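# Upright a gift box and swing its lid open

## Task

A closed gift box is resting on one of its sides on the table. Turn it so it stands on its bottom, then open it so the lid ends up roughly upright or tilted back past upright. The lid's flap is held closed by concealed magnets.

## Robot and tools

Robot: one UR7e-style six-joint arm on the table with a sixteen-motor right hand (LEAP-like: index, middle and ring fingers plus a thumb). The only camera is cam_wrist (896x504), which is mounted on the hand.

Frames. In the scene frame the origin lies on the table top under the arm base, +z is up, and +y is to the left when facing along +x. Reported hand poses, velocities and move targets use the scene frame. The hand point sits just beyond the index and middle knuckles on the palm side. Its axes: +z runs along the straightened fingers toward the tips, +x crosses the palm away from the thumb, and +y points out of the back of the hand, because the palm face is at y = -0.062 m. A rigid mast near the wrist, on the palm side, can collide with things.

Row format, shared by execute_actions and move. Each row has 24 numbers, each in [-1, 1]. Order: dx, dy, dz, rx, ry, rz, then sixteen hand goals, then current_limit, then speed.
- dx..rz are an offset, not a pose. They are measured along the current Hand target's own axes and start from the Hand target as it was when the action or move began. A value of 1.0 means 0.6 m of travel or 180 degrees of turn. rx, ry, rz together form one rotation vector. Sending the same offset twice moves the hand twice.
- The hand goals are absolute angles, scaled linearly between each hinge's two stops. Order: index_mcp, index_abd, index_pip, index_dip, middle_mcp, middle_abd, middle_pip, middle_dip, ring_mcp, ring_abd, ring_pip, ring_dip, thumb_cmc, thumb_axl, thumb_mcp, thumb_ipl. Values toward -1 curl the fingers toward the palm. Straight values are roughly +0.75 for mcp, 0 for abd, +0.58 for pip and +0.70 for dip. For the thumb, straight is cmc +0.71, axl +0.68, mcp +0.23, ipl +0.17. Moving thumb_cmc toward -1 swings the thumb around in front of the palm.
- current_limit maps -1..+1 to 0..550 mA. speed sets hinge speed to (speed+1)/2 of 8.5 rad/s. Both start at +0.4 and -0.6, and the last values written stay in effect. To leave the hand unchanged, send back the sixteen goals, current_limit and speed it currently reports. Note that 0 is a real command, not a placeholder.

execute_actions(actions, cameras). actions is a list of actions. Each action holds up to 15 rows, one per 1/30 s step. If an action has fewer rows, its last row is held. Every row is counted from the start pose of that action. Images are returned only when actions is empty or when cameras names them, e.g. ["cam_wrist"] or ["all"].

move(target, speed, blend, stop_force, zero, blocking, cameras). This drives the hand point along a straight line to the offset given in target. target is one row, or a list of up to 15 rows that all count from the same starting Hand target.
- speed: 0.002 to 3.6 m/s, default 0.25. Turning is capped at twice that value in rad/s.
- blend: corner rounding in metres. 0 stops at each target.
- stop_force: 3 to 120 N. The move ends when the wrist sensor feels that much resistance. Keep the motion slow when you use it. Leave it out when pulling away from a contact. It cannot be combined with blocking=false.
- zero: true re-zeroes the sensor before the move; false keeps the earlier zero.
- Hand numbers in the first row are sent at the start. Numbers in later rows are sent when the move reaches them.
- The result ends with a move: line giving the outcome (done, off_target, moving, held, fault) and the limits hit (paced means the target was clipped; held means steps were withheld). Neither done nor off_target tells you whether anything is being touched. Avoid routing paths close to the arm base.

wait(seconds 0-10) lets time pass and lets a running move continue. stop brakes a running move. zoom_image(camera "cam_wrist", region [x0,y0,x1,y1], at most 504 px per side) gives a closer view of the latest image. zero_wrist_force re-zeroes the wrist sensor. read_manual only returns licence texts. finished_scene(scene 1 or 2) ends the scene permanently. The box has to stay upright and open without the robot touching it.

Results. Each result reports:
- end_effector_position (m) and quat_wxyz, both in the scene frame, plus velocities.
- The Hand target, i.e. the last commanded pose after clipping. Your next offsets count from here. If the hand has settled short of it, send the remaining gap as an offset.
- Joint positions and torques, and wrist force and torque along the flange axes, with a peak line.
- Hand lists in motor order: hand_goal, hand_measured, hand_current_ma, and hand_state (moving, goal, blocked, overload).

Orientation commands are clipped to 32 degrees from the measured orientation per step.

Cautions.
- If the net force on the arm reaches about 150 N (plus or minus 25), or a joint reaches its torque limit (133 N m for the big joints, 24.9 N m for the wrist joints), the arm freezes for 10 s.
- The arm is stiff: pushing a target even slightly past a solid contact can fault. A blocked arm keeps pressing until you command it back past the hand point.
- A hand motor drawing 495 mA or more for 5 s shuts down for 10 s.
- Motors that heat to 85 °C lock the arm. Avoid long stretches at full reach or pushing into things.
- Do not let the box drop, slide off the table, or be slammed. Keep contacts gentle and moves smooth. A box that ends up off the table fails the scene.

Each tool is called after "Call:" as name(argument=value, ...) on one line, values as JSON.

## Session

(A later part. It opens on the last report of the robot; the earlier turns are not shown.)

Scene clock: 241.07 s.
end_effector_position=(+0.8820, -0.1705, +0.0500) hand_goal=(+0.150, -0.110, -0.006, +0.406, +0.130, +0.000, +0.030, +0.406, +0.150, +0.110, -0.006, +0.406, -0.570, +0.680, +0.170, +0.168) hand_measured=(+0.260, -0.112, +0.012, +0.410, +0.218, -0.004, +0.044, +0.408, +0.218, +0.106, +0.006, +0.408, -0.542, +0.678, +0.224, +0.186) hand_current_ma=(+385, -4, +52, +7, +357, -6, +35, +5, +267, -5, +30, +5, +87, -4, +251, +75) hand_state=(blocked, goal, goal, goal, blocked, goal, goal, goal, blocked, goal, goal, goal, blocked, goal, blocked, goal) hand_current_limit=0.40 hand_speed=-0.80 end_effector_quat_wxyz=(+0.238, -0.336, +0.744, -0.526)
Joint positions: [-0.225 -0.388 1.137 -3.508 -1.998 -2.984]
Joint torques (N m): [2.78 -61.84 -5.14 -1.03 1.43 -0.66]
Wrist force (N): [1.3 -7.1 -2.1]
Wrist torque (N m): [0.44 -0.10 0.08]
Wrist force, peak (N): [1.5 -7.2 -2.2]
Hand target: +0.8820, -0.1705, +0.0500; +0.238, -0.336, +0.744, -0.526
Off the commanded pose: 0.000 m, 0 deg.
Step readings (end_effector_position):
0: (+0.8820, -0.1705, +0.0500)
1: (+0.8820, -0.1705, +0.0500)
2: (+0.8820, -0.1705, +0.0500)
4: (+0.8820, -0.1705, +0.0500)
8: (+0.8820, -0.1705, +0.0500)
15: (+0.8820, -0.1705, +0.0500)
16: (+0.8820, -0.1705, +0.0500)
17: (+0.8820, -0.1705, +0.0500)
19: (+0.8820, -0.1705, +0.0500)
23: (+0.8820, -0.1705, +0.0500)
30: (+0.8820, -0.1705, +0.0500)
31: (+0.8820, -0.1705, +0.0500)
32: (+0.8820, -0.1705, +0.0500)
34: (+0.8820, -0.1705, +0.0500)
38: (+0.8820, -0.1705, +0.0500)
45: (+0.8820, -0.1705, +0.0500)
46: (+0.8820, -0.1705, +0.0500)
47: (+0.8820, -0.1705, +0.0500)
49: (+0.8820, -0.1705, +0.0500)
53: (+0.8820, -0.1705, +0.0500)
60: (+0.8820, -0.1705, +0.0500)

Call:
execute_actions(actions=[[[0,0,0,0,0,0,0.15,-0.11,-0.007,0.406,0.145,0,-0.05,0.406,0.15,0.11,-0.007,0.406,-0.571,0.68,0.17,0.168,0.65,-0.85]],[[0,0,0,0,0,0,0.15,-0.11,-0.007,0.406,0.155,0,-0.12,0.406,0.15,0.11,-0.007,0.406,-0.571,0.68,0.17,0.168,0.65,-0.85]]])

Call:
execute_actions(actions=[[[0,0,0,0,0,0,0.15,-0.11,-0.007,0.406,0.18,0,-0.19,0.406,0.15,0.11,-0.007,0.406,-0.571,0.68,0.17,0.168,0.65,-0.85]],[[0,0,0,0,0,0,0.15,-0.11,-0.007,0.406,0.20,0,-0.24,0.406,0.15,0.11,-0.007,0.406,-0.571,0.68,0.17,0.168,0.65,-0.85]]], cameras=["cam_wrist"])

Scene clock: 242.93 s.
end_effector_position=(+0.8820, -0.1705, +0.0500) hand_goal=(+0.150, -0.110, -0.006, +0.406, +0.156, +0.000, -0.120, +0.406, +0.150, +0.110, -0.006, +0.406, -0.570, +0.680, +0.170, +0.168) hand_measured=(+0.248, -0.114, +0.014, +0.410, +0.218, -0.004, +0.002, +0.434, +0.204, +0.106, +0.006, +0.408, -0.536, +0.676, +0.234, +0.190) hand_current_ma=(+411, -8, +56, +7, +234, -8, +454, +84, +198, -8, +30, +5, +105, -7, +309, +93) hand_state=(blocked, goal, blocked, goal, blocked, goal, blocked, blocked, blocked, goal, goal, goal, blocked, goal, blocked, blocked) hand_current_limit=0.65 hand_speed=-0.85 end_effector_quat_wxyz=(+0.238, -0.336, +0.744, -0.526)
Joint positions: [-0.225 -0.388 1.137 -3.508 -1.998 -2.984]
Joint torques (N m): [3.64 -56.25 -4.63 -0.61 1.44 -0.42]
Wrist force (N): [1.9 -0.9 -0.9]
Wrist torque (N m): [0.42 -0.14 0.26]
Wrist force, peak (N): [1.3 -7.3 -1.9]
Hand target: +0.8820, -0.1705, +0.0500; +0.238, -0.336, +0.744, -0.526
Off the commanded pose: 0.000 m, 0 deg.
Step readings (end_effector_position):
0: (+0.8820, -0.1705, +0.0500)
1: (+0.8820, -0.1705, +0.0500)
2: (+0.8820, -0.1705, +0.0500)
4: (+0.8820, -0.1705, +0.0500)
8: (+0.8820, -0.1705, +0.0500)
15: (+0.8820, -0.1705, +0.0500)
16: (+0.8820, -0.1705, +0.0500)
17: (+0.8820, -0.1705, +0.0500)
19: (+0.8820, -0.1705, +0.0500)
23: (+0.8820, -0.1705, +0.0500)
30: (+0.8820, -0.1705, +0.0500)

Scene clock: 244.13 s.
end_effector_position=(+0.8820, -0.1705, +0.0500) hand_goal=(+0.150, -0.110, -0.006, +0.406, +0.200, +0.000, -0.240, +0.406, +0.150, +0.110, -0.006, +0.406, -0.570, +0.680, +0.170, +0.168) hand_measured=(+0.248, -0.114, +0.014, +0.410, +0.248, -0.004, -0.050, +0.434, +0.204, +0.106, +0.006, +0.408, -0.536, +0.676, +0.234, +0.190) hand_current_ma=(+411, -8, +56, +7, +172, -8, +454, +86, +198, -8, +30, +5, +105, -7, +309, +93) hand_state=(blocked, goal, blocked, goal, blocked, goal, blocked, blocked, blocked, goal, goal, goal, blocked, goal, blocked, blocked) hand_current_limit=0.65 hand_speed=-0.85 end_effector_quat_wxyz=(+0.238, -0.336, +0.744, -0.526)
Joint positions: [-0.225 -0.388 1.137 -3.508 -1.998 -2.984]
Joint torques (N m): [2.34 -54.65 -5.96 -0.25 1.25 -0.18]
Wrist force (N): [1.7 -0.8 -1.1]
Wrist torque (N m): [0.44 -0.15 0.28]
Wrist force, peak (N): [1.6 -1.3 -1.8]
Hand target: +0.8820, -0.1705, +0.0500; +0.238, -0.336, +0.744, -0.526
Off the commanded pose: 0.000 m, 0 deg.
Step readings (end_effector_position):
0: (+0.8820, -0.1705, +0.0500)
1: (+0.8820, -0.1705, +0.0500)
2: (+0.8820, -0.1705, +0.0500)
4: (+0.8820, -0.1705, +0.0500)
8: (+0.8820, -0.1705, +0.0500)
15: (+0.8820, -0.1705, +0.0500)
16: (+0.8820, -0.1705, +0.0500)
17: (+0.8820, -0.1705, +0.0500)
19: (+0.8820, -0.1705, +0.0500)
23: (+0.8820, -0.1705, +0.0500)
30: (+0.8820, -0.1705, +0.0500)
camera_calibration:
cam_wrist: T_world_to_cam=[[0.350828, 0.723145, -0.594963, -0.119814], [-0.0828775, 0.65683, 0.74947, 0.107648], [0.932765, -0.213626, 0.290366, -0.744353], [0, 0, 0, 1]] pos_world=[0.745262, -0.143077, 0.0641715]

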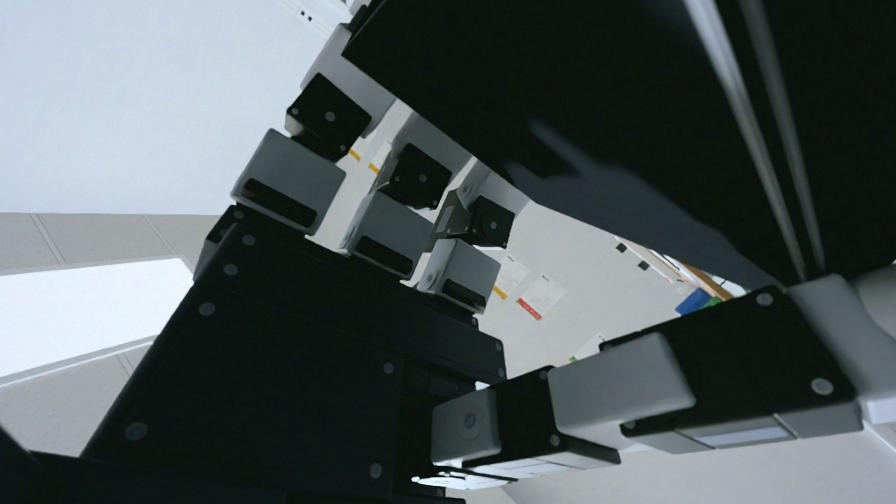

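Call:
execute_actions(actions=[[[0,0,0,0,0,0,0.15,-0.11,-0.007,0.406,0.23,0,-0.28,0.406,0.15,0.11,-0.007,0.406,-0.571,0.68,0.15,0.168,0.65,-0.85]],[[0,0,0,0,0,0,0.15,-0.11,-0.007,0.406,0.26,0,-0.33,0.406,0.15,0.11,-0.007,0.406,-0.571,0.68,0.15,0.168,0.65,-0.85]]], cameras=[])

Call:
execute_actions(actions=[[[0,0,0,0,0,0,0.15,-0.11,-0.007,0.406,0.29,0,-0.37,0.406,0.15,0.11,-0.007,0.406,-0.571,0.68,0.15,0.168,0.65,-0.85]],[[0,0,0,0,0,0,0.15,-0.11,-0.007,0.406,0.32,0,-0.42,0.406,0.15,0.11,-0.007,0.406,-0.571,0.68,0.15,0.168,0.65,-0.85]]], cameras=["cam_wrist"])

Scene clock: 245.83 s.
end_effector_position=(+0.8820, -0.1705, +0.0500) hand_goal=(+0.150, -0.110, -0.006, +0.406, +0.260, +0.000, -0.330, +0.406, +0.150, +0.110, -0.006, +0.406, -0.570, +0.680, +0.150, +0.168) hand_measured=(+0.248, -0.114, +0.014, +0.410, +0.304, -0.004, -0.148, +0.434, +0.204, +0.106, +0.006, +0.408, -0.536, +0.676, +0.234, +0.190) hand_current_ma=(+411, -8, +56, +7, +159, -8, +454, +86, +198, -8, +30, +5, +105, -7, +429, +93) hand_state=(blocked, goal, blocked, goal, blocked, goal, blocked, blocked, blocked, goal, goal, goal, blocked, goal, blocked, blocked) hand_current_limit=0.65 hand_speed=-0.85 end_effector_quat_wxyz=(+0.238, -0.336, +0.744, -0.526)
Joint positions: [-0.225 -0.388 1.137 -3.508 -1.998 -2.984]
Joint torques (N m): [2.35 -53.59 -5.55 -0.17 1.22 -0.1]
Wrist force (N): [1.7 -0.4 -1.0]
Wrist torque (N m): [0.45 -0.15 0.27]
Wrist force, peak (N): [1.8 -1.4 -2.0]
Hand target: +0.8820, -0.1705, +0.0500; +0.238, -0.336, +0.744, -0.526
Off the commanded pose: 0.000 m, 0 deg.
Step readings (end_effector_position):
0: (+0.8820, -0.1705, +0.0500)
1: (+0.8820, -0.1705, +0.0500)
2: (+0.8820, -0.1705, +0.0500)
4: (+0.8820, -0.1705, +0.0500)
8: (+0.8820, -0.1705, +0.0500)
15: (+0.8820, -0.1705, +0.0500)
16: (+0.8820, -0.1705, +0.0500)
17: (+0.8820, -0.1705, +0.0500)
19: (+0.8820, -0.1705, +0.0500)
23: (+0.8820, -0.1705, +0.0500)
30: (+0.8820, -0.1705, +0.0500)
No camera images: "cameras" was empty.

Scene clock: 247.03 s.
end_effector_position=(+0.8820, -0.1705, +0.0500) hand_goal=(+0.150, -0.110, -0.006, +0.406, +0.320, +0.000, -0.420, +0.406, +0.150, +0.110, -0.006, +0.406, -0.570, +0.680, +0.150, +0.168) hand_measured=(+0.248, -0.114, +0.014, +0.410, +0.362, -0.004, -0.244, +0.434, +0.204, +0.106, +0.006, +0.408, -0.536, +0.676, +0.234, +0.190) hand_current_ma=(+411, -8, +56, +7, +147, -8, +454, +86, +198, -8, +30, +5, +105, -7, +429, +93) hand_state=(blocked, goal, blocked, goal, blocked, goal, blocked, blocked, blocked, goal, goal, goal, blocked, goal, blocked, blocked) hand_current_limit=0.65 hand_speed=-0.85 end_effector_quat_wxyz=(+0.238, -0.336, +0.744, -0.526)
Joint positions: [-0.225 -0.388 1.137 -3.508 -1.998 -2.984]
Joint torques (N m): [2.48 -53.69 -6.46 -0.17 1.26 -0.06]
Wrist force (N): [1.3 -0.7 -1.2]
Wrist torque (N m): [0.43 -0.11 0.25]
Wrist force, peak (N): [1.5 -1.6 -2.0]
Hand target: +0.8820, -0.1705, +0.0500; +0.238, -0.336, +0.744, -0.526
Off the commanded pose: 0.000 m, 0 deg.
Step readings (end_effector_position):
0: (+0.8820, -0.1705, +0.0500)
1: (+0.8820, -0.1705, +0.0500)
2: (+0.8820, -0.1705, +0.0500)
4: (+0.8820, -0.1705, +0.0500)
8: (+0.8820, -0.1705, +0.0500)
15: (+0.8820, -0.1705, +0.0500)
16: (+0.8820, -0.1705, +0.0500)
17: (+0.8820, -0.1705, +0.0500)
19: (+0.8820, -0.1705, +0.0500)
23: (+0.8820, -0.1705, +0.0500)
30: (+0.8820, -0.1705, +0.0500)
camera_calibration:
cam_wrist: T_world_to_cam=[[0.350828, 0.723145, -0.594963, -0.119814], [-0.0828775, 0.65683, 0.74947, 0.107648], [0.932765, -0.213626, 0.290366, -0.744353], [0, 0, 0, 1]] pos_world=[0.745262, -0.143077, 0.0641715]

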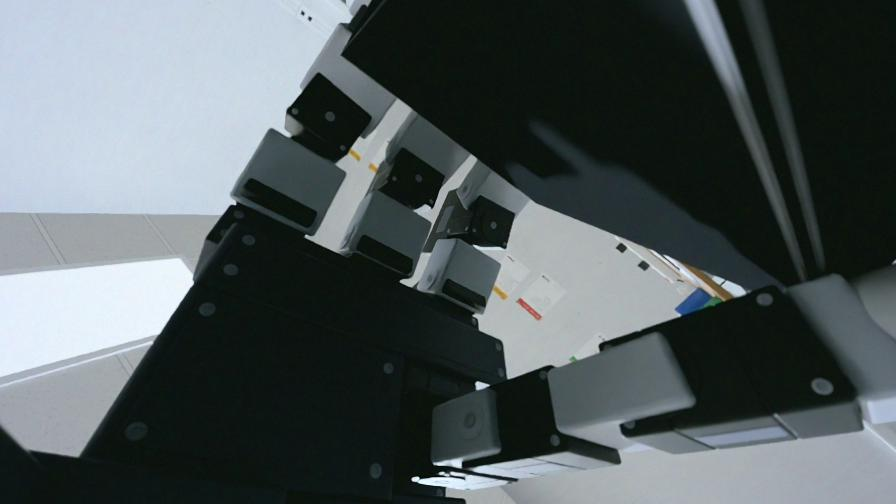

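Call:
zoom_image(camera="cam_wrist", region=[560, 0, 896, 300])

Scaled by 1.500.

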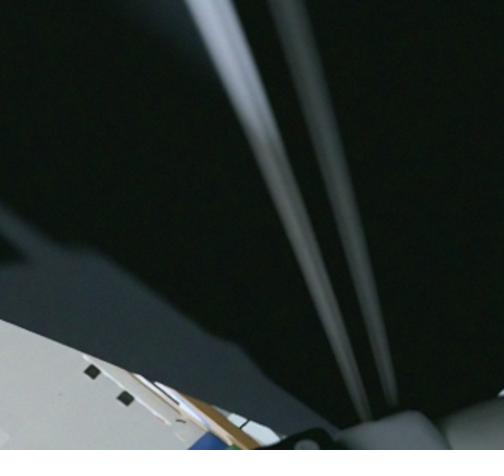

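Call:
move(target=[[0,-0.0627,-0.0228,0,0,0,0.15,-0.11,-0.007,0.406,0.33,0,-0.33,0.406,0.15,0.11,-0.007,0.406,-0.571,0.68,0.15,0.168,0.6,-0.85],[0.0783,0.1338,-0.5638,0,-0.3656,-0.133,0.15,-0.11,-0.007,0.406,0.33,0,-0.33,0.406,0.15,0.11,-0.007,0.406,-0.571,0.68,0.15,0.168,0.6,-0.85]], speed=[0.08,0.25], blend=[0.02,0], cameras=["cam_wrist"])

Scene clock: 254.17 s.
end_effector_position=(+0.5918, +0.0229, +0.0871) hand_goal=(+0.150, -0.110, -0.006, +0.406, +0.330, +0.000, -0.330, +0.406, +0.150, +0.110, -0.006, +0.406, -0.570, +0.680, +0.150, +0.168) hand_measured=(+0.240, -0.114, +0.026, +0.420, +0.364, -0.004, -0.250, +0.434, +0.194, +0.104, +0.008, +0.410, -0.536, +0.676, +0.234, +0.190) hand_current_ma=(+363, -8, +95, +39, +115, -8, +293, +86, +156, -12, +39, +10, +105, -7, +429, +93) hand_state=(blocked, goal, blocked, goal, blocked, goal, blocked, blocked, blocked, goal, goal, goal, blocked, goal, blocked, blocked) hand_current_limit=0.60 hand_speed=-0.85 end_effector_quat_wxyz=(-0.493, +0.704, -0.416, +0.297)
Joint positions: [-0.449 -0.87 2.19 -3.867 -0.669 -3.634]
Joint torques (N m): [-7.83 -47.5 3.04 -0.92 2.54 -1.72]
Wrist force (N): [1.9 2.5 -0.7]
Wrist torque (N m): [0.47 -0.12 0.24]
Wrist force, peak (N): [1.9 3.4 -0.4]
Hand target: +0.5917, +0.0229, +0.0871; -0.493, +0.704, -0.416, +0.296
Off the commanded pose: 0.000 m, 0 deg.
move: done
camera_calibration:
cam_wrist: T_world_to_cam=[[-0.559366, 0.570888, -0.600997, 0.406807], [-0.64595, 0.154168, 0.74765, 0.273619], [0.519478, 0.806424, 0.282529, -0.221186], [0, 0, 0, 1]] pos_world=[0.519199, -0.0960546, 0.10241]

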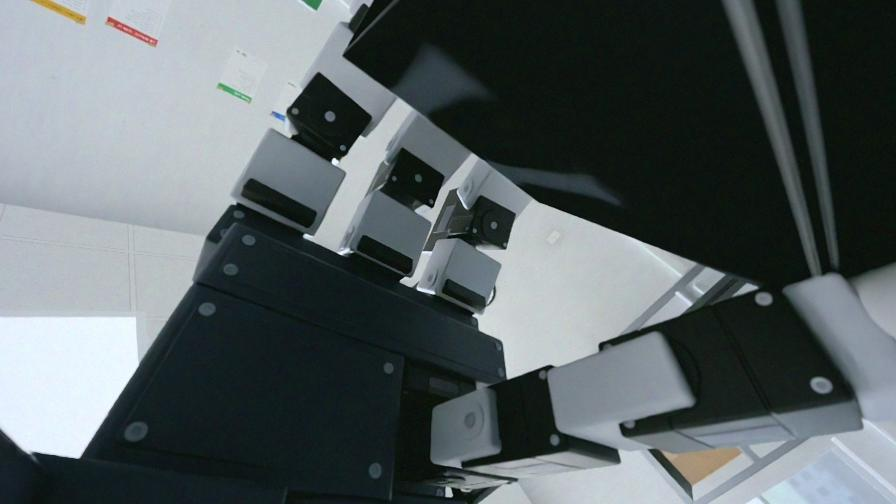

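Call:
move(target=[0,0.0643,0.0234,0,0,0,0.15,-0.11,-0.007,0.406,0.33,0,-0.33,0.406,0.15,0.11,-0.007,0.406,-0.571,0.68,0.15,0.168,0.6,-0.85], speed=0.04, stop_force=4)

Call:
execute_actions(actions=[[[0,0,0,0,0,0,0.45,-0.11,-0.007,0.406,0.5,0,-0.2,0.406,0.45,0.11,-0.007,0.406,-0.571,0.68,0.45,0.168,0.6,-0.8]],[[0,0,0,0,0,0,0.45,-0.11,-0.007,0.406,0.5,0,-0.007,0.406,0.45,0.11,-0.007,0.406,-0.571,0.68,0.45,0.168,0.6,-0.8]]])

Call:
move(target=[0,-0.2,-0.073,0,0,0,0.45,-0.11,-0.007,0.406,0.45,0,-0.007,0.406,0.45,0.11,-0.007,0.406,-0.571,0.68,0.45,0.168,0.4,-0.5], speed=0.2)

Scene clock: 256.87 s.
end_effector_position=(+0.5919, +0.0228, +0.0500) hand_goal=(+0.150, -0.110, -0.006, +0.406, +0.330, +0.000, -0.330, +0.406, +0.150, +0.110, -0.006, +0.406, -0.570, +0.680, +0.150, +0.168) hand_measured=(+0.240, -0.114, +0.026, +0.422, +0.368, -0.006, -0.258, +0.434, +0.192, +0.104, +0.010, +0.412, -0.538, +0.676, +0.234, +0.192) hand_current_ma=(+363, -8, +99, +40, +128, -11, +258, +81, +145, -12, +42, +13, +98, -12, +429, +100) hand_state=(blocked, goal, blocked, goal, blocked, goal, blocked, blocked, blocked, goal, goal, goal, blocked, goal, blocked, blocked) hand_current_limit=0.60 hand_speed=-0.85 end_effector_quat_wxyz=(-0.493, +0.705, -0.416, +0.296)
Joint positions: [-0.449 -0.766 2.171 -3.95 -0.668 -3.636]
Joint torques (N m): [0.35 -49.28 4.79 -0.71 -0.63 -0.52]
Wrist force (N): [2.2 2.4 -0.6]
Wrist torque (N m): [0.45 -0.16 0.26]
Wrist force, peak (N): [3.4 -4.1 -3.0]
Hand target: +0.5919, +0.0228, +0.0500; -0.493, +0.705, -0.416, +0.296 (not the last commanded pose)
Off the commanded pose: 0.004 m, 0 deg.
move: contact

Scene clock: 258.07 s.
end_effector_position=(+0.5919, +0.0228, +0.0500) hand_goal=(+0.450, -0.110, -0.006, +0.406, +0.500, +0.000, -0.006, +0.406, +0.450, +0.110, -0.006, +0.406, -0.570, +0.680, +0.450, +0.168) hand_measured=(+0.434, -0.112, -0.004, +0.410, +0.486, -0.004, -0.010, +0.408, +0.434, +0.106, -0.004, +0.408, -0.568, +0.678, +0.442, +0.170) hand_current_ma=(-49, -3, +5, +7, -42, -6, -8, +5, -47, -6, +4, +5, +5, -5, -22, +3) hand_state=(goal, goal, goal, goal, goal, goal, goal, goal, goal, goal, goal, goal, goal, goal, goal, goal) hand_current_limit=0.60 hand_speed=-0.80 end_effector_quat_wxyz=(-0.493, +0.705, -0.416, +0.296)
Joint positions: [-0.449 -0.766 2.171 -3.95 -0.668 -3.636]
Joint torques (N m): [3.87 -47.99 3.75 -1.01 -0.25 -0.23]
Wrist force (N): [2.0 1.9 -1.0]
Wrist torque (N m): [0.41 -0.13 0.24]
Wrist force, peak (N): [2.1 2.6 -0.9]
Hand target: +0.5919, +0.0228, +0.0500; -0.493, +0.705, -0.416, +0.296
Off the commanded pose: 0.000 m, 0 deg.
Step readings (end_effector_position):
0: (+0.5919, +0.0228, +0.0500)
1: (+0.5919, +0.0228, +0.0500)
2: (+0.5919, +0.0228, +0.0500)
4: (+0.5919, +0.0228, +0.0500)
8: (+0.5919, +0.0228, +0.0500)
15: (+0.5919, +0.0228, +0.0500)
16: (+0.5919, +0.0228, +0.0500)
17: (+0.5919, +0.0228, +0.0500)
19: (+0.5919, +0.0228, +0.0500)
23: (+0.5919, +0.0228, +0.0500)
30: (+0.5919, +0.0228, +0.0500)

Scene clock: 259.53 s.
end_effector_position=(+0.5908, +0.0233, +0.1777) hand_goal=(+0.450, -0.110, -0.006, +0.406, +0.450, +0.000, -0.006, +0.406, +0.450, +0.110, -0.006, +0.406, -0.570, +0.680, +0.450, +0.168) hand_measured=(+0.434, -0.112, -0.004, +0.410, +0.444, -0.004, -0.010, +0.408, +0.434, +0.106, -0.004, +0.408, -0.568, +0.678, +0.444, +0.170) hand_current_ma=(-47, -3, +5, +7, -11, -6, -7, +5, -45, -6, +4, +5, +4, -5, -21, +3) hand_state=(goal, goal, goal, goal, goal, goal, goal, goal, goal, goal, goal, goal, goal, goal, goal, goal) hand_current_limit=0.40 hand_speed=-0.50 end_effector_quat_wxyz=(-0.493, +0.704, -0.416, +0.296)
Joint positions: [-0.447 -1.115 2.196 -3.628 -0.67 -3.634]
Joint torques (N m): [-7.35 -41.96 -19.91 -0.71 -0.57 -1.55]
Wrist force (N): [2.1 1.8 -0.9]
Wrist torque (N m): [0.40 -0.15 0.24]
Wrist force, peak (N): [2.0 3.0 -0.4]
Hand target: +0.5908, +0.0233, +0.1778; -0.493, +0.705, -0.416, +0.296
Off the commanded pose: 0.000 m, 0 deg.
move: done

Call:
move(target=[[0.014,-0.239,-0.035,-0.082,-0.232,-0.3315,0.45,-0.11,-0.007,0.406,0.45,0,-0.007,0.406,0.45,0.11,-0.007,0.406,0.714,0.68,0.226,0.168,0.4,-0.5],[0.077,-0.096,0.157,-0.164,-0.464,-0.663,0.45,-0.11,-0.007,0.406,0.45,0,-0.007,0.406,0.45,0.11,-0.007,0.406,0.714,0.68,0.226,0.168,0.4,-0.5]], speed=0.5, blend=[0.03,0], cameras=["cam_wrist"])

Scene clock: 265.40 s.
end_effector_position=(+0.7078, +0.0347, +0.2005) hand_goal=(+0.450, -0.110, -0.006, +0.406, +0.450, +0.000, -0.006, +0.406, +0.450, +0.110, -0.006, +0.406, +0.714, +0.680, +0.226, +0.168) hand_measured=(+0.452, -0.110, -0.004, +0.410, +0.452, -0.002, -0.006, +0.408, +0.452, +0.108, -0.004, +0.408, +0.712, +0.678, +0.224, +0.168) hand_current_ma=(+3, -1, +5, +7, +2, -2, -1, +5, +3, -2, +4, +5, -5, -4, -5, +2) hand_state=(goal, goal, goal, goal, goal, goal, goal, goal, goal, goal, goal, goal, goal, goal, goal, goal) hand_current_limit=0.40 hand_speed=-0.50 end_effector_quat_wxyz=(+0.005, +0.767, +0.642, +0.001)
Joint positions: [-0.049 -1.155 1.629 -2.044 -1.581 -6.201]
Joint torques (N m): [6.41 -34.4 -9.31 -3.94 -1.77 -1.51]
Wrist force (N): [2.6 0.9 1.5]
Wrist torque (N m): [0.28 -0.23 0.30]
Wrist force, peak (N): [2.2 2.5 -0.8]
Hand target: +0.7078, +0.0347, +0.2005; +0.006, +0.766, +0.642, +0.001
Off the commanded pose: 0.000 m, 0 deg.
move: done
camera_calibration:
cam_wrist: T_world_to_cam=[[0.488285, -0.872561, 0.0146612, -0.281722], [-0.614474, -0.331833, 0.715757, 0.262936], [-0.619677, -0.358502, -0.698195, 0.720277], [0, 0, 0, 1]] pos_world=[0.745467, 0.0996518, 0.318826]

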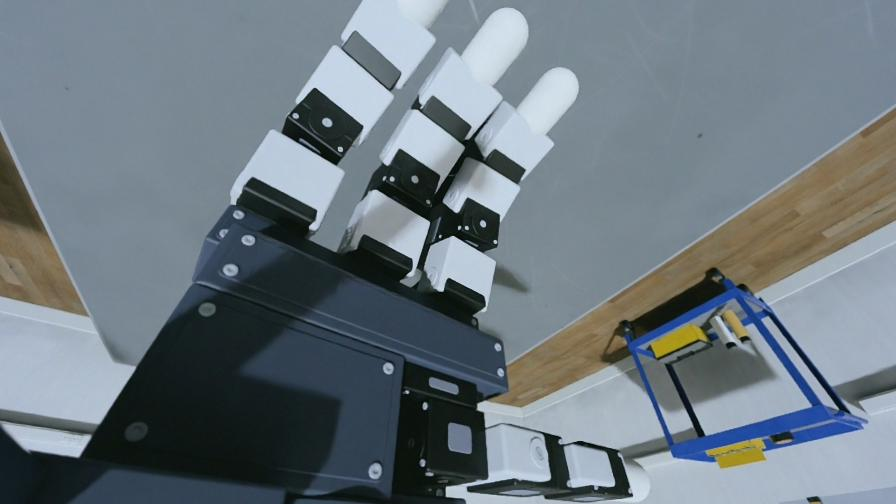

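Call:
move(target=[0.15,-0.111,0,0,0,0,0.95,-0.11,0.576,0.69,0.95,0,0.576,0.69,0.95,0.11,0.576,0.69,0.714,0.68,0.226,0.168,0.4,-0.2], speed=0.3, cameras=["cam_wrist"])

Scene clock: 267.03 s.
end_effector_position=(+0.6580, +0.1348, +0.1993) hand_goal=(+0.950, -0.110, +0.576, +0.690, +0.950, +0.000, +0.576, +0.690, +0.950, +0.110, +0.576, +0.690, +0.714, +0.680, +0.226, +0.168) hand_measured=(+0.944, -0.110, +0.572, +0.688, +0.944, -0.002, +0.572, +0.688, +0.944, +0.108, +0.572, +0.688, +0.712, +0.678, +0.224, +0.168) hand_current_ma=(-17, -1, -9, -5, -16, -2, -8, -4, -17, -2, -9, -4, -4, -4, -5, +2) hand_state=(goal, goal, goal, goal, goal, goal, goal, goal, goal, goal, goal, goal, goal, goal, goal, goal) hand_current_limit=0.40 hand_speed=-0.20 end_effector_quat_wxyz=(+0.006, +0.766, +0.642, +0.001)
Joint positions: [0.116 -1.215 1.719 -2.072 -1.581 -6.037]
Joint torques (N m): [6.72 -47.27 -9.34 -3.76 -1.67 1.39]
Wrist force (N): [2.4 1.0 1.8]
Wrist torque (N m): [0.14 -0.19 0.16]
Wrist force, peak (N): [3.5 0.4 1.7]
Hand target: +0.6580, +0.1350, +0.1993; +0.006, +0.766, +0.642, +0.001
Off the commanded pose: 0.000 m, 0 deg.
move: done
camera_calibration:
cam_wrist: T_world_to_cam=[[0.488618, -0.872371, 0.0149068, -0.17044], [-0.614424, -0.33191, 0.715765, 0.266449], [-0.619465, -0.358894, -0.698182, 0.724453], [0, 0, 0, 1]] pos_world=[0.695766, 0.199753, 0.317626]

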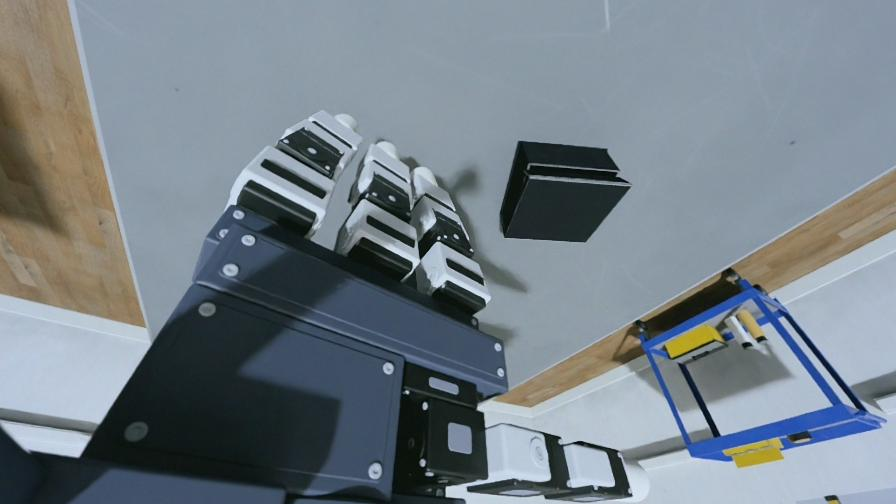

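Call:
zoom_image(camera="cam_wrist", region=[480, 120, 650, 260])

Scaled by 2.965.

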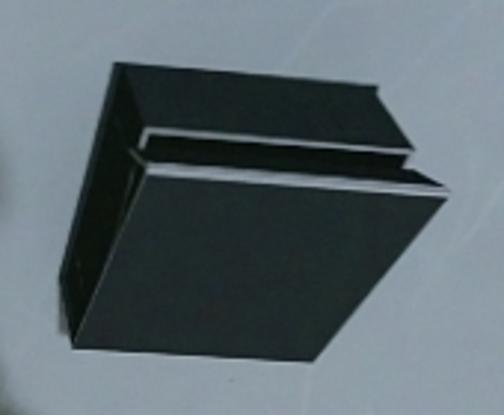

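Call:
move(target=[[-0.0568,-0.1248,0.0,0,0,0.3056,0.479,0,-0.226,0.261,0.479,0,-0.226,0.261,0.479,0,-0.226,0.261,0.714,0.68,0.226,0.168,0.4,-0.2],[-0.0568,-0.1248,0.191,0,0,0.3056,0.479,0,-0.226,0.261,0.479,0,-0.226,0.261,0.479,0,-0.226,0.261,0.714,0.68,0.226,0.168,0.4,-0.2]], speed=[0.3,0.2], cameras=["cam_wrist"])

Scene clock: 278.73 s.
end_effector_position=(+0.5792, +0.1136, +0.0843) hand_goal=(+0.480, +0.000, -0.226, +0.262, +0.480, +0.000, -0.226, +0.262, +0.480, +0.000, -0.226, +0.262, +0.714, +0.680, +0.226, +0.168) hand_measured=(+0.488, -0.004, -0.218, +0.266, +0.486, -0.002, -0.218, +0.266, +0.488, +0.002, -0.218, +0.266, +0.712, +0.678, +0.224, +0.168) hand_current_ma=(+18, -6, +19, +8, +17, -2, +16, +6, +18, +4, +17, +6, -4, -4, -6, +2) hand_state=(goal, goal, goal, goal, goal, goal, goal, goal, goal, goal, goal, goal, goal, goal, goal, goal) hand_current_limit=0.40 hand_speed=-0.20 end_effector_quat_wxyz=(+0.005, +0.976, +0.216, +0.003)
Joint positions: [0.166 -1.061 1.844 -2.351 -1.58 -5.027]
Joint torques (N m): [-3.8 -32.92 -6.38 -3.83 -1.65 -1.72]
Wrist force (N): [2.7 0.7 1.4]
Wrist torque (N m): [0.25 -0.23 0.26]
Wrist force, peak (N): [2.8 2.0 1.7]
Hand target: +0.5792, +0.1136, +0.0842; +0.005, +0.976, +0.216, +0.003
Off the commanded pose: 0.000 m, 0 deg.
move: done
camera_calibration:
cam_wrist: T_world_to_cam=[[-0.434594, -0.900594, 0.00762753, 0.38986], [-0.63129, 0.310656, 0.710609, 0.230491], [-0.64234, 0.304011, -0.703546, 0.526095], [0, 0, 0, 1]] pos_world=[0.652869, 0.119563, 0.203369]

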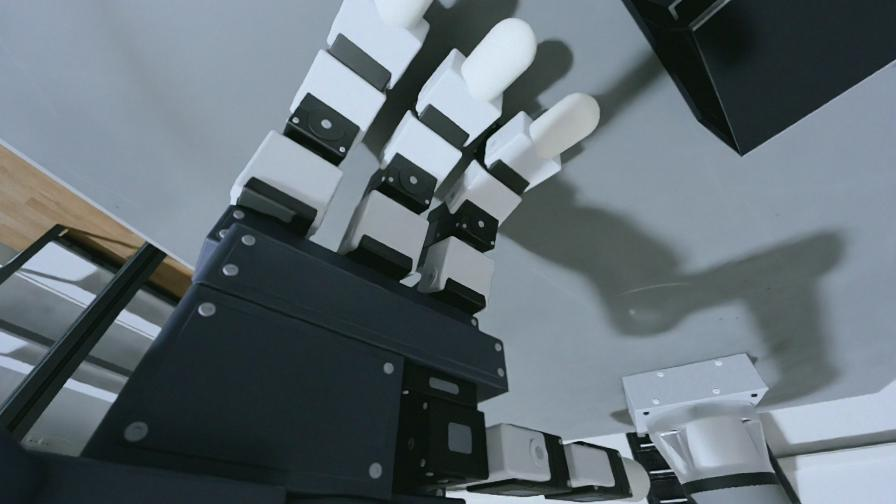

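Call:
zoom_image(camera="cam_wrist", region=[480, 0, 896, 234])

Scaled by 1.212.

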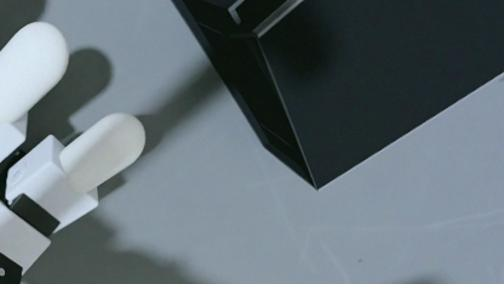

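Call:
move(target=[-0.002,0.0667,0.0,0,0,0,0.479,0,-0.226,0.261,0.479,0,-0.226,0.261,0.479,0,-0.226,0.261,0.714,0.68,0.226,0.168,0.4,-0.2], speed=0.08, stop_force=3, cameras=["cam_wrist"])

Call:
zoom_image(camera="cam_wrist", region=[480, 0, 796, 204])

Scene clock: 281.53 s.
end_effector_position=(+0.5950, +0.0768, +0.0846) hand_goal=(+0.480, +0.000, -0.226, +0.262, +0.480, +0.000, -0.226, +0.262, +0.480, +0.000, -0.226, +0.262, +0.714, +0.680, +0.226, +0.168) hand_measured=(+0.488, -0.004, -0.218, +0.266, +0.486, -0.002, -0.218, +0.266, +0.488, +0.002, -0.218, +0.266, +0.712, +0.678, +0.224, +0.168) hand_current_ma=(+18, -6, +19, +7, +17, -2, +16, +6, +18, +4, +17, +6, -4, -4, -6, +2) hand_state=(goal, goal, goal, goal, goal, goal, goal, goal, goal, goal, goal, goal, goal, goal, goal, goal) hand_current_limit=0.40 hand_speed=-0.20 end_effector_quat_wxyz=(+0.005, +0.976, +0.216, +0.003)
Joint positions: [0.101 -1.055 1.833 -2.346 -1.581 -5.092]
Joint torques (N m): [-8.24 -35.35 -24.64 -1.03 1.44 -1.57]
Wrist force (N): [2.6 0.8 1.6]
Wrist torque (N m): [0.28 -0.21 0.26]
Wrist force, peak (N): [2.9 0.8 1.8]
Hand target: +0.5950, +0.0768, +0.0846; +0.005, +0.976, +0.216, +0.003
Off the commanded pose: 0.000 m, 0 deg.
move: done
camera_calibration:
cam_wrist: T_world_to_cam=[[-0.434567, -0.900608, 0.00759605, 0.363571], [-0.63131, 0.310617, 0.710609, 0.2517], [-0.642339, 0.304012, -0.703546, 0.547643], [0, 0, 0, 1]] pos_world=[0.668669, 0.0827629, 0.203669]

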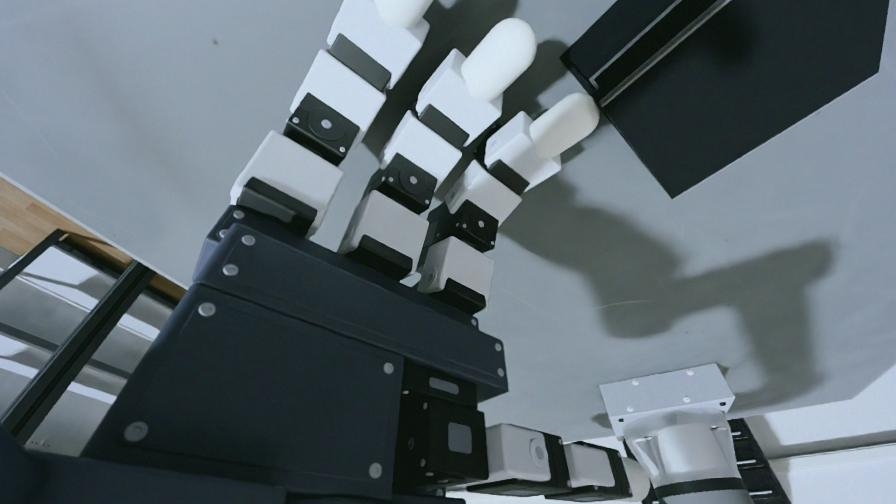

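Scaled by 1.595.

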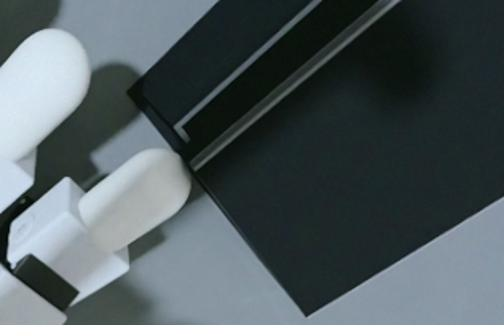

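Call:
move(target=[[-0.004,0.011,0.0,0,0,0,0.479,0,-0.226,0.261,0.479,0,-0.226,0.261,0.479,0,-0.226,0.261,0.714,0.68,0.226,0.168,0.4,-0.2],[-0.004,0.011,-0.025,0,0,0,0.479,0,-0.226,0.261,0.479,0,-0.226,0.261,0.479,0,-0.226,0.261,0.714,0.68,0.226,0.168,0.4,-0.2]], speed=0.06, cameras=["cam_wrist"])

Call:
zoom_image(camera="cam_wrist", region=[480, 0, 796, 204])

Scene clock: 284.03 s.
end_effector_position=(+0.5955, +0.0699, +0.0995) hand_goal=(+0.480, +0.000, -0.226, +0.262, +0.480, +0.000, -0.226, +0.262, +0.480, +0.000, -0.226, +0.262, +0.714, +0.680, +0.226, +0.168) hand_measured=(+0.488, -0.004, -0.218, +0.266, +0.486, -0.002, -0.218, +0.266, +0.488, +0.002, -0.218, +0.266, +0.712, +0.678, +0.224, +0.168) hand_current_ma=(+18, -6, +18, +7, +17, -2, +16, +6, +18, +4, +17, +6, -4, -4, -6, +2) hand_state=(goal, goal, goal, goal, goal, goal, goal, goal, goal, goal, goal, goal, goal, goal, goal, goal) hand_current_limit=0.40 hand_speed=-0.20 end_effector_quat_wxyz=(+0.005, +0.976, +0.216, +0.003)
Joint positions: [0.089 -1.082 1.827 -2.313 -1.581 -5.104]
Joint torques (N m): [2.88 -50.48 -25.05 -0.96 -1.24 0.83]
Wrist force (N): [2.6 1.0 1.7]
Wrist torque (N m): [0.29 -0.23 0.28]
Wrist force, peak (N): [2.7 1.0 1.8]
Hand target: +0.5955, +0.0699, +0.0997; +0.005, +0.976, +0.216, +0.003
Off the commanded pose: 0.000 m, 0 deg.
move: done
camera_calibration:
cam_wrist: T_world_to_cam=[[-0.434509, -0.900635, 0.00765886, 0.35741], [-0.63133, 0.310626, 0.710587, 0.243517], [-0.642359, 0.303921, -0.703567, 0.560639], [0, 0, 0, 1]] pos_world=[0.669169, 0.0758631, 0.218669]

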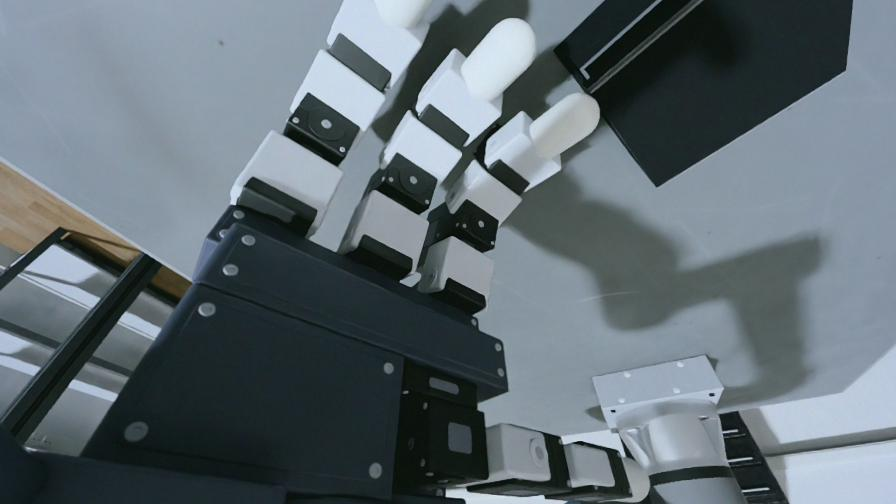

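Scaled by 1.595.

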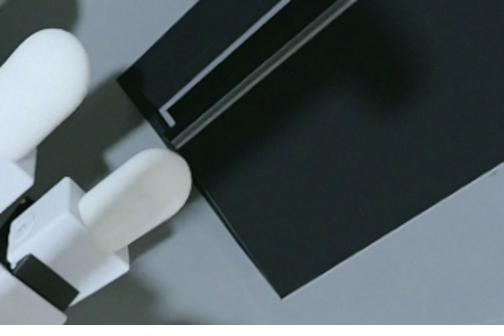

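Call:
move(target=[[0,-0.0133,0.0,0,0,0,0.479,0,-0.226,0.261,0.479,0,-0.226,0.261,0.479,0,-0.226,0.261,0.714,0.68,0.226,0.168,0.4,-0.2],[0,-0.0133,0.0425,0,0,0,0.479,0,-0.226,0.261,0.479,0,-0.226,0.261,0.479,0,-0.226,0.261,0.714,0.68,0.226,0.168,0.4,-0.2],[0,0.006,0.0425,0,0,0,0.479,0,-0.226,0.261,0.479,0,-0.226,0.261,0.479,0,-0.226,0.261,0.714,0.68,0.226,0.168,0.4,-0.2],[0,0.006,0.018,0,0,0,0.479,0,-0.226,0.261,0.479,0,-0.226,0.261,0.479,0,-0.226,0.261,0.714,0.68,0.226,0.168,0.4,-0.2]], speed=[0.1,0.1,0.05,0.05], cameras=["cam_wrist"])

Call:
zoom_image(camera="cam_wrist", region=[480, 0, 796, 204])

Scene clock: 288.07 s.
end_effector_position=(+0.5971, +0.0665, +0.0888) hand_goal=(+0.480, +0.000, -0.226, +0.262, +0.480, +0.000, -0.226, +0.262, +0.480, +0.000, -0.226, +0.262, +0.714, +0.680, +0.226, +0.168) hand_measured=(+0.488, -0.004, -0.218, +0.266, +0.486, -0.002, -0.218, +0.266, +0.488, +0.002, -0.218, +0.266, +0.712, +0.678, +0.224, +0.168) hand_current_ma=(+18, -6, +18, +7, +17, -2, +16, +6, +18, +4, +17, +6, -4, -4, -6, +2) hand_state=(goal, goal, goal, goal, goal, goal, goal, goal, goal, goal, goal, goal, goal, goal, goal, goal) hand_current_limit=0.40 hand_speed=-0.20 end_effector_quat_wxyz=(+0.005, +0.976, +0.216, +0.003)
Joint positions: [0.083 -1.063 1.832 -2.338 -1.581 -5.109]
Joint torques (N m): [2.45 -48.28 -24.19 -0.91 -0.86 0.83]
Wrist force (N): [2.6 1.2 1.6]
Wrist torque (N m): [0.32 -0.24 0.29]
Wrist force, peak (N): [2.7 1.0 2.0]
Hand target: +0.5971, +0.0666, +0.0889; +0.005, +0.976, +0.216, +0.003
Off the commanded pose: 0.000 m, 0 deg.
move: done
camera_calibration:
cam_wrist: T_world_to_cam=[[-0.434538, -0.900621, 0.00762858, 0.35524], [-0.631369, 0.310646, 0.710543, 0.253261], [-0.6423, 0.303941, -0.703612, 0.55504], [0, 0, 0, 1]] pos_world=[0.670769, 0.072563, 0.20787]

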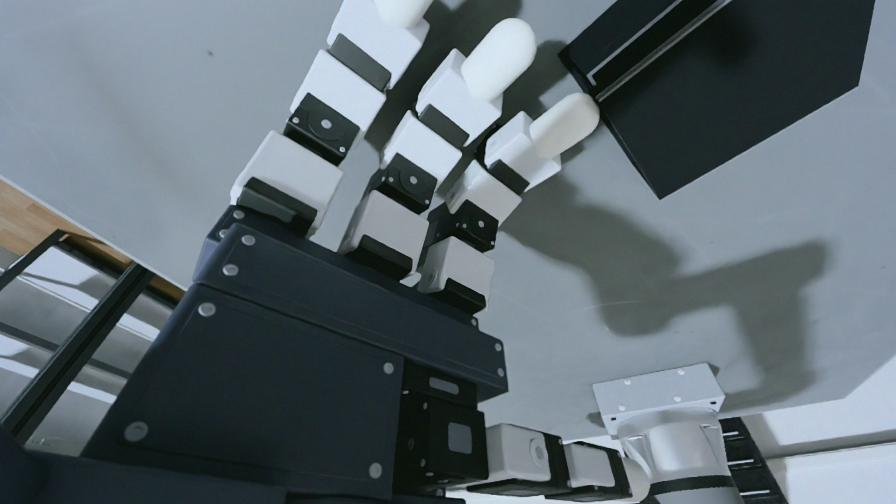

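Scaled by 1.595.

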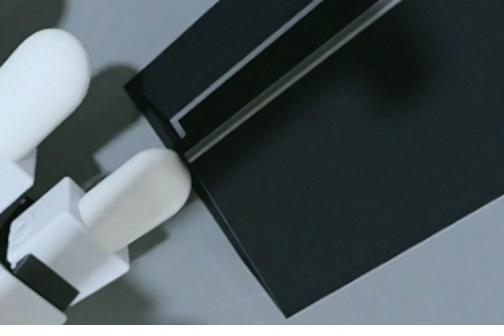

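Call:
move(target=[[0,-0.05,-0.267,0,0,0,0.479,0,-0.226,0.261,0.479,0,-0.226,0.261,0.479,0,-0.226,0.261,0.714,0.68,0.226,0.168,0.4,-0.2],[-0.0399,0.091,-0.2185,0.3434,0.3434,0.41,0.795,-0.11,-0.226,0.261,0.795,0,-0.226,0.261,0.795,0.11,-0.226,0.261,-0.571,0.68,0.449,0.168,0.4,-0.2]], speed=0.5, cameras=["cam_wrist"])

Scene clock: 300.20 s.
end_effector_position=(+0.5973, +0.0080, +0.2205) hand_goal=(+0.796, -0.110, -0.226, +0.262, +0.796, +0.000, -0.226, +0.262, +0.796, +0.110, -0.226, +0.262, -0.570, +0.680, +0.450, +0.168) hand_measured=(+0.776, -0.106, -0.224, +0.266, +0.778, -0.002, -0.224, +0.264, +0.776, +0.106, -0.224, +0.264, -0.568, +0.680, +0.446, +0.168) hand_current_ma=(-61, +6, +3, +7, -54, -2, +3, +5, -58, -5, +3, +5, +2, -2, -13, +2) hand_state=(blocked, goal, goal, goal, goal, goal, goal, goal, goal, goal, goal, goal, goal, goal, goal, goal) hand_current_limit=0.40 hand_speed=-0.20 end_effector_quat_wxyz=(-0.541, +0.647, -0.409, +0.350)
Joint positions: [-0.506 -1.1 2.184 -3.905 -0.611 -3.415]
Joint torques (N m): [-7.66 -26.19 -0.67 -2.99 -0.76 1.55]
Wrist force (N): [1.4 2.4 -1.0]
Wrist torque (N m): [0.37 -0.07 0.10]
Wrist force, peak (N): [2.5 1.5 3.3]
Hand target: +0.5973, +0.0080, +0.2205; -0.541, +0.647, -0.409, +0.350
Off the commanded pose: 0.000 m, 0 deg.
move: done
camera_calibration:
cam_wrist: T_world_to_cam=[[-0.424826, 0.648794, -0.631339, 0.424285], [-0.745523, 0.144878, 0.650543, 0.260723], [0.513536, 0.747045, 0.422143, -0.276508], [0, 0, 0, 1]] pos_world=[0.516618, -0.106483, 0.214982]

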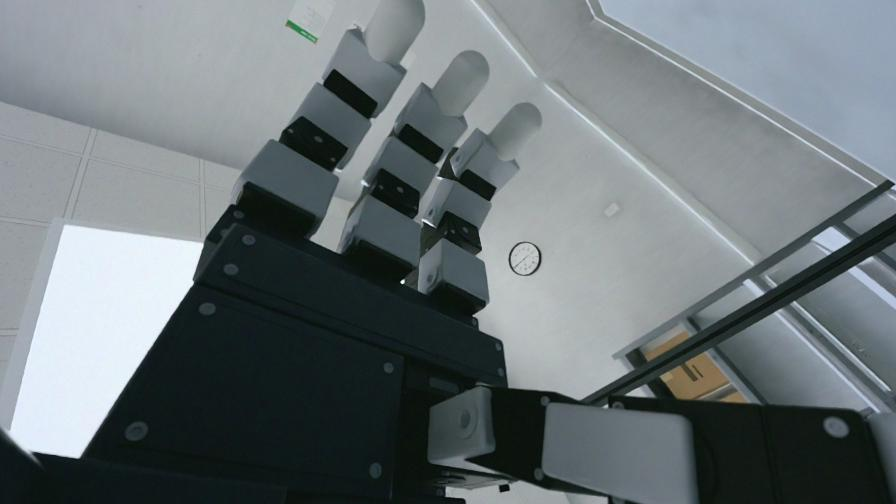

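Call:
move(target=[0,0.2503,0.0442,0,0,0,0.795,-0.11,-0.226,0.261,0.795,0,-0.226,0.261,0.795,0.11,-0.226,0.261,-0.571,0.68,0.449,0.168,0.4,-0.2], speed=0.12, stop_force=5, cameras=["cam_wrist"])

Scene clock: 302.97 s.
end_effector_position=(+0.5984, +0.0068, +0.0680) hand_goal=(+0.796, -0.110, -0.226, +0.262, +0.796, +0.000, -0.226, +0.262, +0.796, +0.110, -0.226, +0.262, -0.570, +0.680, +0.450, +0.168) hand_measured=(+0.776, -0.106, -0.224, +0.266, +0.778, -0.002, -0.224, +0.264, +0.776, +0.106, -0.224, +0.264, -0.568, +0.680, +0.446, +0.168) hand_current_ma=(-61, +6, +3, +7, -54, -2, +2, +5, -58, -5, +3, +5, +2, -2, -13, +2) hand_state=(blocked, goal, goal, goal, goal, goal, goal, goal, goal, goal, goal, goal, goal, goal, goal, goal) hand_current_limit=0.40 hand_speed=-0.20 end_effector_quat_wxyz=(-0.541, +0.647, -0.409, +0.350)
Joint positions: [-0.51 -0.685 2.136 -4.27 -0.608 -3.417]
Joint torques (N m): [6.96 -33.24 -13.06 -3.15 -0.94 1.41]
Wrist force (N): [1.5 2.3 -1.0]
Wrist torque (N m): [0.34 -0.10 0.13]
Wrist force, peak (N): [1.5 2.9 -1.1]
Hand target: +0.5984, +0.0068, +0.0680; -0.541, +0.647, -0.409, +0.350
Off the commanded pose: 0.000 m, 0 deg.
move: done
camera_calibration:
cam_wrist: T_world_to_cam=[[-0.424826, 0.648794, -0.631339, 0.329251], [-0.745523, 0.144878, 0.650543, 0.360924], [0.513536, 0.747045, 0.422143, -0.211799], [0, 0, 0, 1]] pos_world=[0.517718, -0.107683, 0.062482]

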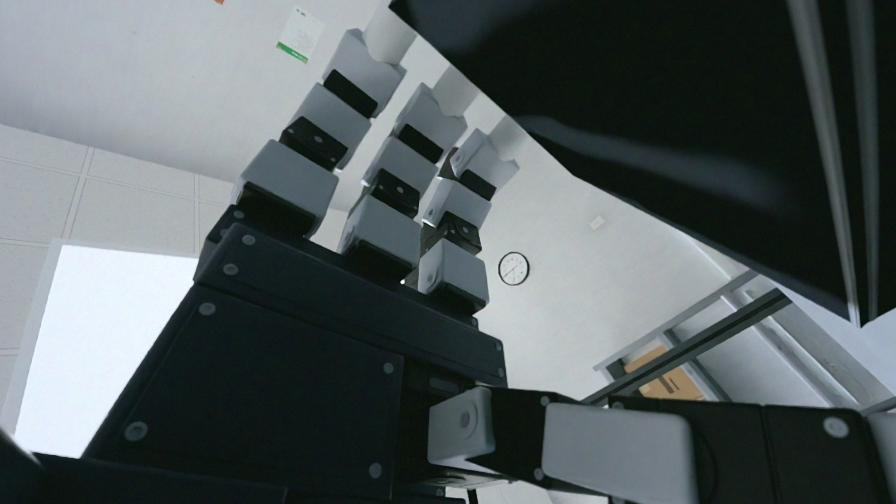

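Call:
execute_actions(actions=[[[0,0,0,0,0,0,0.6,-0.11,-0.226,0.261,0.6,0,-0.226,0.261,0.6,0.11,-0.226,0.261,-0.571,0.68,0.2,0.168,0.2,-0.7]],[[0,0,0,0,0,0,0.5,-0.11,-0.226,0.261,0.5,0,-0.226,0.261,0.5,0.11,-0.226,0.261,-0.571,0.68,0.17,0.168,0.2,-0.85]],[[0,0,0,0,0,0,0.45,-0.11,-0.226,0.261,0.45,0,-0.226,0.261,0.45,0.11,-0.226,0.261,-0.571,0.68,0.17,0.168,0.2,-0.85]]], cameras=["cam_wrist"])

Scene clock: 305.20 s.
end_effector_position=(+0.5984, +0.0068, +0.0680) hand_goal=(+0.450, -0.110, -0.226, +0.262, +0.450, +0.000, -0.226, +0.262, +0.450, +0.110, -0.226, +0.262, -0.570, +0.680, +0.170, +0.168) hand_measured=(+0.490, -0.106, -0.218, +0.266, +0.448, -0.002, -0.224, +0.264, +0.446, +0.106, -0.224, +0.264, -0.570, +0.680, +0.176, +0.170) hand_current_ma=(+140, +6, +16, +6, -3, -2, +2, +5, -11, -5, +3, +5, +1, -2, +17, +3) hand_state=(blocked, goal, goal, goal, goal, goal, goal, goal, goal, goal, goal, goal, goal, goal, goal, goal) hand_current_limit=0.20 hand_speed=-0.85 end_effector_quat_wxyz=(-0.541, +0.647, -0.409, +0.350)
Joint positions: [-0.51 -0.685 2.136 -4.27 -0.608 -3.417]
Joint torques (N m): [5.67 -36.48 -11.45 -1.79 -0.91 1.06]
Wrist force (N): [1.7 0.2 -0.9]
Wrist torque (N m): [0.38 -0.13 0.16]
Wrist force, peak (N): [1.5 2.6 -1.3]
Hand target: +0.5984, +0.0068, +0.0680; -0.541, +0.647, -0.409, +0.350
Off the commanded pose: 0.000 m, 0 deg.
Step readings (end_effector_position):
0: (+0.5984, +0.0068, +0.0680)
1: (+0.5984, +0.0068, +0.0680)
2: (+0.5984, +0.0068, +0.0680)
4: (+0.5984, +0.0068, +0.0680)
8: (+0.5984, +0.0068, +0.0680)
15: (+0.5984, +0.0068, +0.0680)
16: (+0.5984, +0.0068, +0.0680)
17: (+0.5984, +0.0068, +0.0680)
19: (+0.5984, +0.0068, +0.0680)
23: (+0.5984, +0.0068, +0.0680)
30: (+0.5984, +0.0068, +0.0680)
31: (+0.5984, +0.0068, +0.0680)
32: (+0.5984, +0.0068, +0.0680)
34: (+0.5984, +0.0068, +0.0680)
38: (+0.5984, +0.0068, +0.0680)
45: (+0.5984, +0.0068, +0.0680)
camera_calibration:
cam_wrist: T_world_to_cam=[[-0.424859, 0.648745, -0.631367, 0.329265], [-0.74553, 0.144868, 0.650537, 0.360928], [0.513498, 0.74709, 0.42211, -0.211773], [0, 0, 0, 1]] pos_world=[0.517718, -0.107683, 0.0624822]

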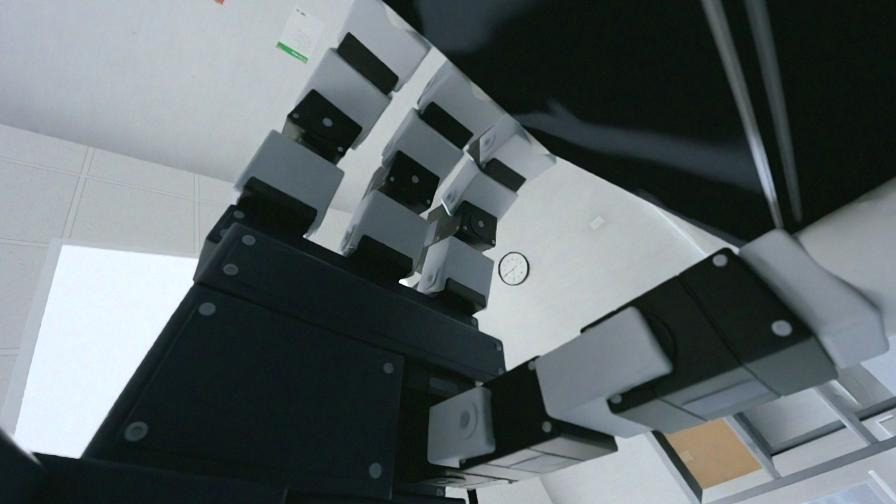

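Call:
execute_actions(actions=[[[0,0,0,0,0,0,0.38,-0.11,-0.226,0.261,0.38,0,-0.226,0.261,0.38,0.11,-0.226,0.261,-0.571,0.68,0.15,0.168,0.35,-0.88]],[[0,0,0,0,0,0,0.33,-0.11,-0.226,0.261,0.33,0,-0.226,0.261,0.33,0.11,-0.226,0.261,-0.571,0.68,0.12,0.168,0.35,-0.88]]], cameras=["cam_wrist"])

Scene clock: 306.67 s.
end_effector_position=(+0.5984, +0.0068, +0.0680) hand_goal=(+0.330, -0.110, -0.226, +0.262, +0.330, +0.000, -0.226, +0.262, +0.330, +0.110, -0.226, +0.262, -0.570, +0.680, +0.120, +0.168) hand_measured=(+0.474, -0.110, -0.216, +0.262, +0.422, -0.002, -0.218, +0.260, +0.370, +0.106, -0.222, +0.264, -0.560, +0.680, +0.176, +0.182) hand_current_ma=(+371, +0, +25, +0, +371, -4, +18, -4, +140, -5, +8, +3, +24, -2, +265, +51) hand_state=(blocked, goal, goal, goal, blocked, goal, goal, goal, blocked, goal, goal, goal, goal, goal, blocked, goal) hand_current_limit=0.35 hand_speed=-0.88 end_effector_quat_wxyz=(-0.541, +0.647, -0.409, +0.350)
Joint positions: [-0.51 -0.685 2.136 -4.27 -0.608 -3.417]
Joint torques (N m): [3.84 -39.01 -7.54 -0.49 -0.6 0.44]
Wrist force (N): [2.2 -9.9 -1.5]
Wrist torque (N m): [0.22 -0.16 -0.02]
Wrist force, peak (N): [2.3 -10.2 -1.7]
Hand target: +0.5984, +0.0068, +0.0680; -0.541, +0.647, -0.409, +0.350
Off the commanded pose: 0.000 m, 0 deg.
Step readings (end_effector_position):
0: (+0.5984, +0.0068, +0.0680)
1: (+0.5984, +0.0068, +0.0680)
2: (+0.5984, +0.0068, +0.0680)
4: (+0.5984, +0.0068, +0.0680)
8: (+0.5984, +0.0068, +0.0680)
15: (+0.5984, +0.0068, +0.0680)
16: (+0.5984, +0.0068, +0.0680)
17: (+0.5984, +0.0068, +0.0680)
19: (+0.5984, +0.0068, +0.0680)
23: (+0.5984, +0.0068, +0.0680)
30: (+0.5984, +0.0068, +0.0680)
camera_calibration:
cam_wrist: T_world_to_cam=[[-0.424812, 0.648736, -0.631408, 0.329243], [-0.745557, 0.144909, 0.650497, 0.360948], [0.513498, 0.747089, 0.42211, -0.211773], [0, 0, 0, 1]] pos_world=[0.517718, -0.107683, 0.0624824]

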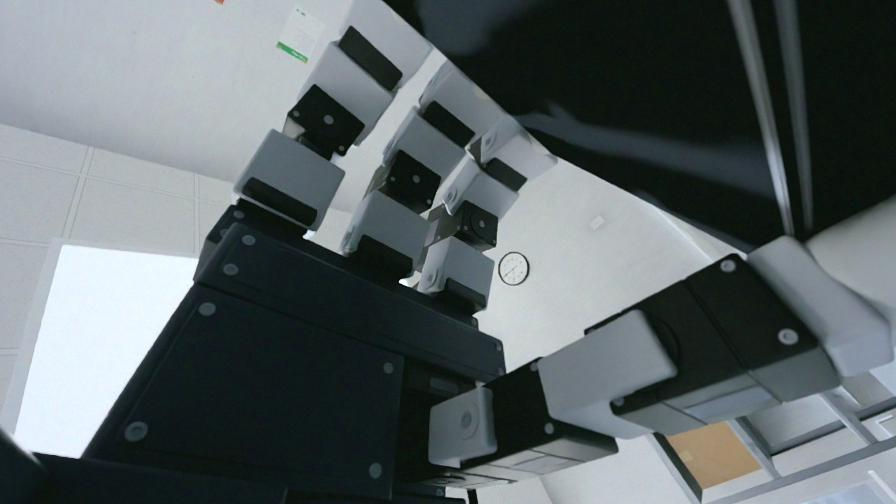

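Call:
execute_actions(actions=[[[0,0,0,0,0,0,0.385,-0.11,-0.302,0.261,0.355,0,-0.302,0.261,0.32,0.11,-0.302,0.261,-0.571,0.68,0.12,0.168,0.55,-0.85]],[[0,0,0,0,0,0,0.44,-0.11,-0.378,0.261,0.40,0,-0.378,0.261,0.37,0.11,-0.378,0.261,-0.571,0.68,0.12,0.168,0.55,-0.85]]], cameras=["cam_wrist"])

Scene clock: 308.60 s.
end_effector_position=(+0.5984, +0.0068, +0.0680) hand_goal=(+0.440, -0.110, -0.378, +0.262, +0.400, +0.000, -0.378, +0.262, +0.370, +0.110, -0.378, +0.262, -0.570, +0.680, +0.120, +0.168) hand_measured=(+0.492, -0.118, -0.284, +0.280, +0.436, -0.004, -0.292, +0.280, +0.390, +0.108, -0.320, +0.274, -0.546, +0.680, +0.188, +0.190) hand_current_ma=(+192, -18, +356, +47, +125, -8, +325, +51, +60, -4, +204, +30, +70, -2, +332, +94) hand_state=(blocked, goal, blocked, goal, blocked, goal, blocked, goal, blocked, goal, blocked, goal, blocked, goal, blocked, blocked) hand_current_limit=0.55 hand_speed=-0.85 end_effector_quat_wxyz=(-0.541, +0.647, -0.409, +0.350)
Joint positions: [-0.51 -0.685 2.136 -4.27 -0.608 -3.417]
Joint torques (N m): [4 -41.11 -1.24 -0.91 -0.62 -0.05]
Wrist force (N): [2.2 -3.7 -0.9]
Wrist torque (N m): [-0.11 -0.18 0.24]
Wrist force, peak (N): [2.3 -10.3 -1.6]
Hand target: +0.5984, +0.0068, +0.0680; -0.541, +0.647, -0.409, +0.350
Off the commanded pose: 0.000 m, 0 deg.
Step readings (end_effector_position):
0: (+0.5984, +0.0068, +0.0680)
1: (+0.5984, +0.0068, +0.0680)
2: (+0.5984, +0.0068, +0.0680)
4: (+0.5984, +0.0068, +0.0680)
8: (+0.5984, +0.0068, +0.0680)
15: (+0.5984, +0.0068, +0.0680)
16: (+0.5984, +0.0068, +0.0680)
17: (+0.5984, +0.0068, +0.0680)
19: (+0.5984, +0.0068, +0.0680)
23: (+0.5984, +0.0068, +0.0680)
30: (+0.5984, +0.0068, +0.0680)
camera_calibration:
cam_wrist: T_world_to_cam=[[-0.424826, 0.648794, -0.631339, 0.329251], [-0.745523, 0.144878, 0.650543, 0.360924], [0.513536, 0.747045, 0.422143, -0.211799], [0, 0, 0, 1]] pos_world=[0.517718, -0.107683, 0.062482]

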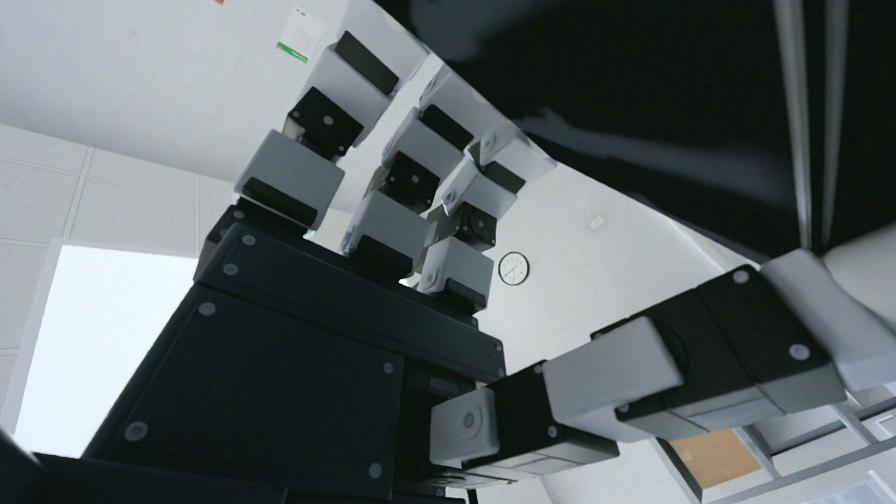

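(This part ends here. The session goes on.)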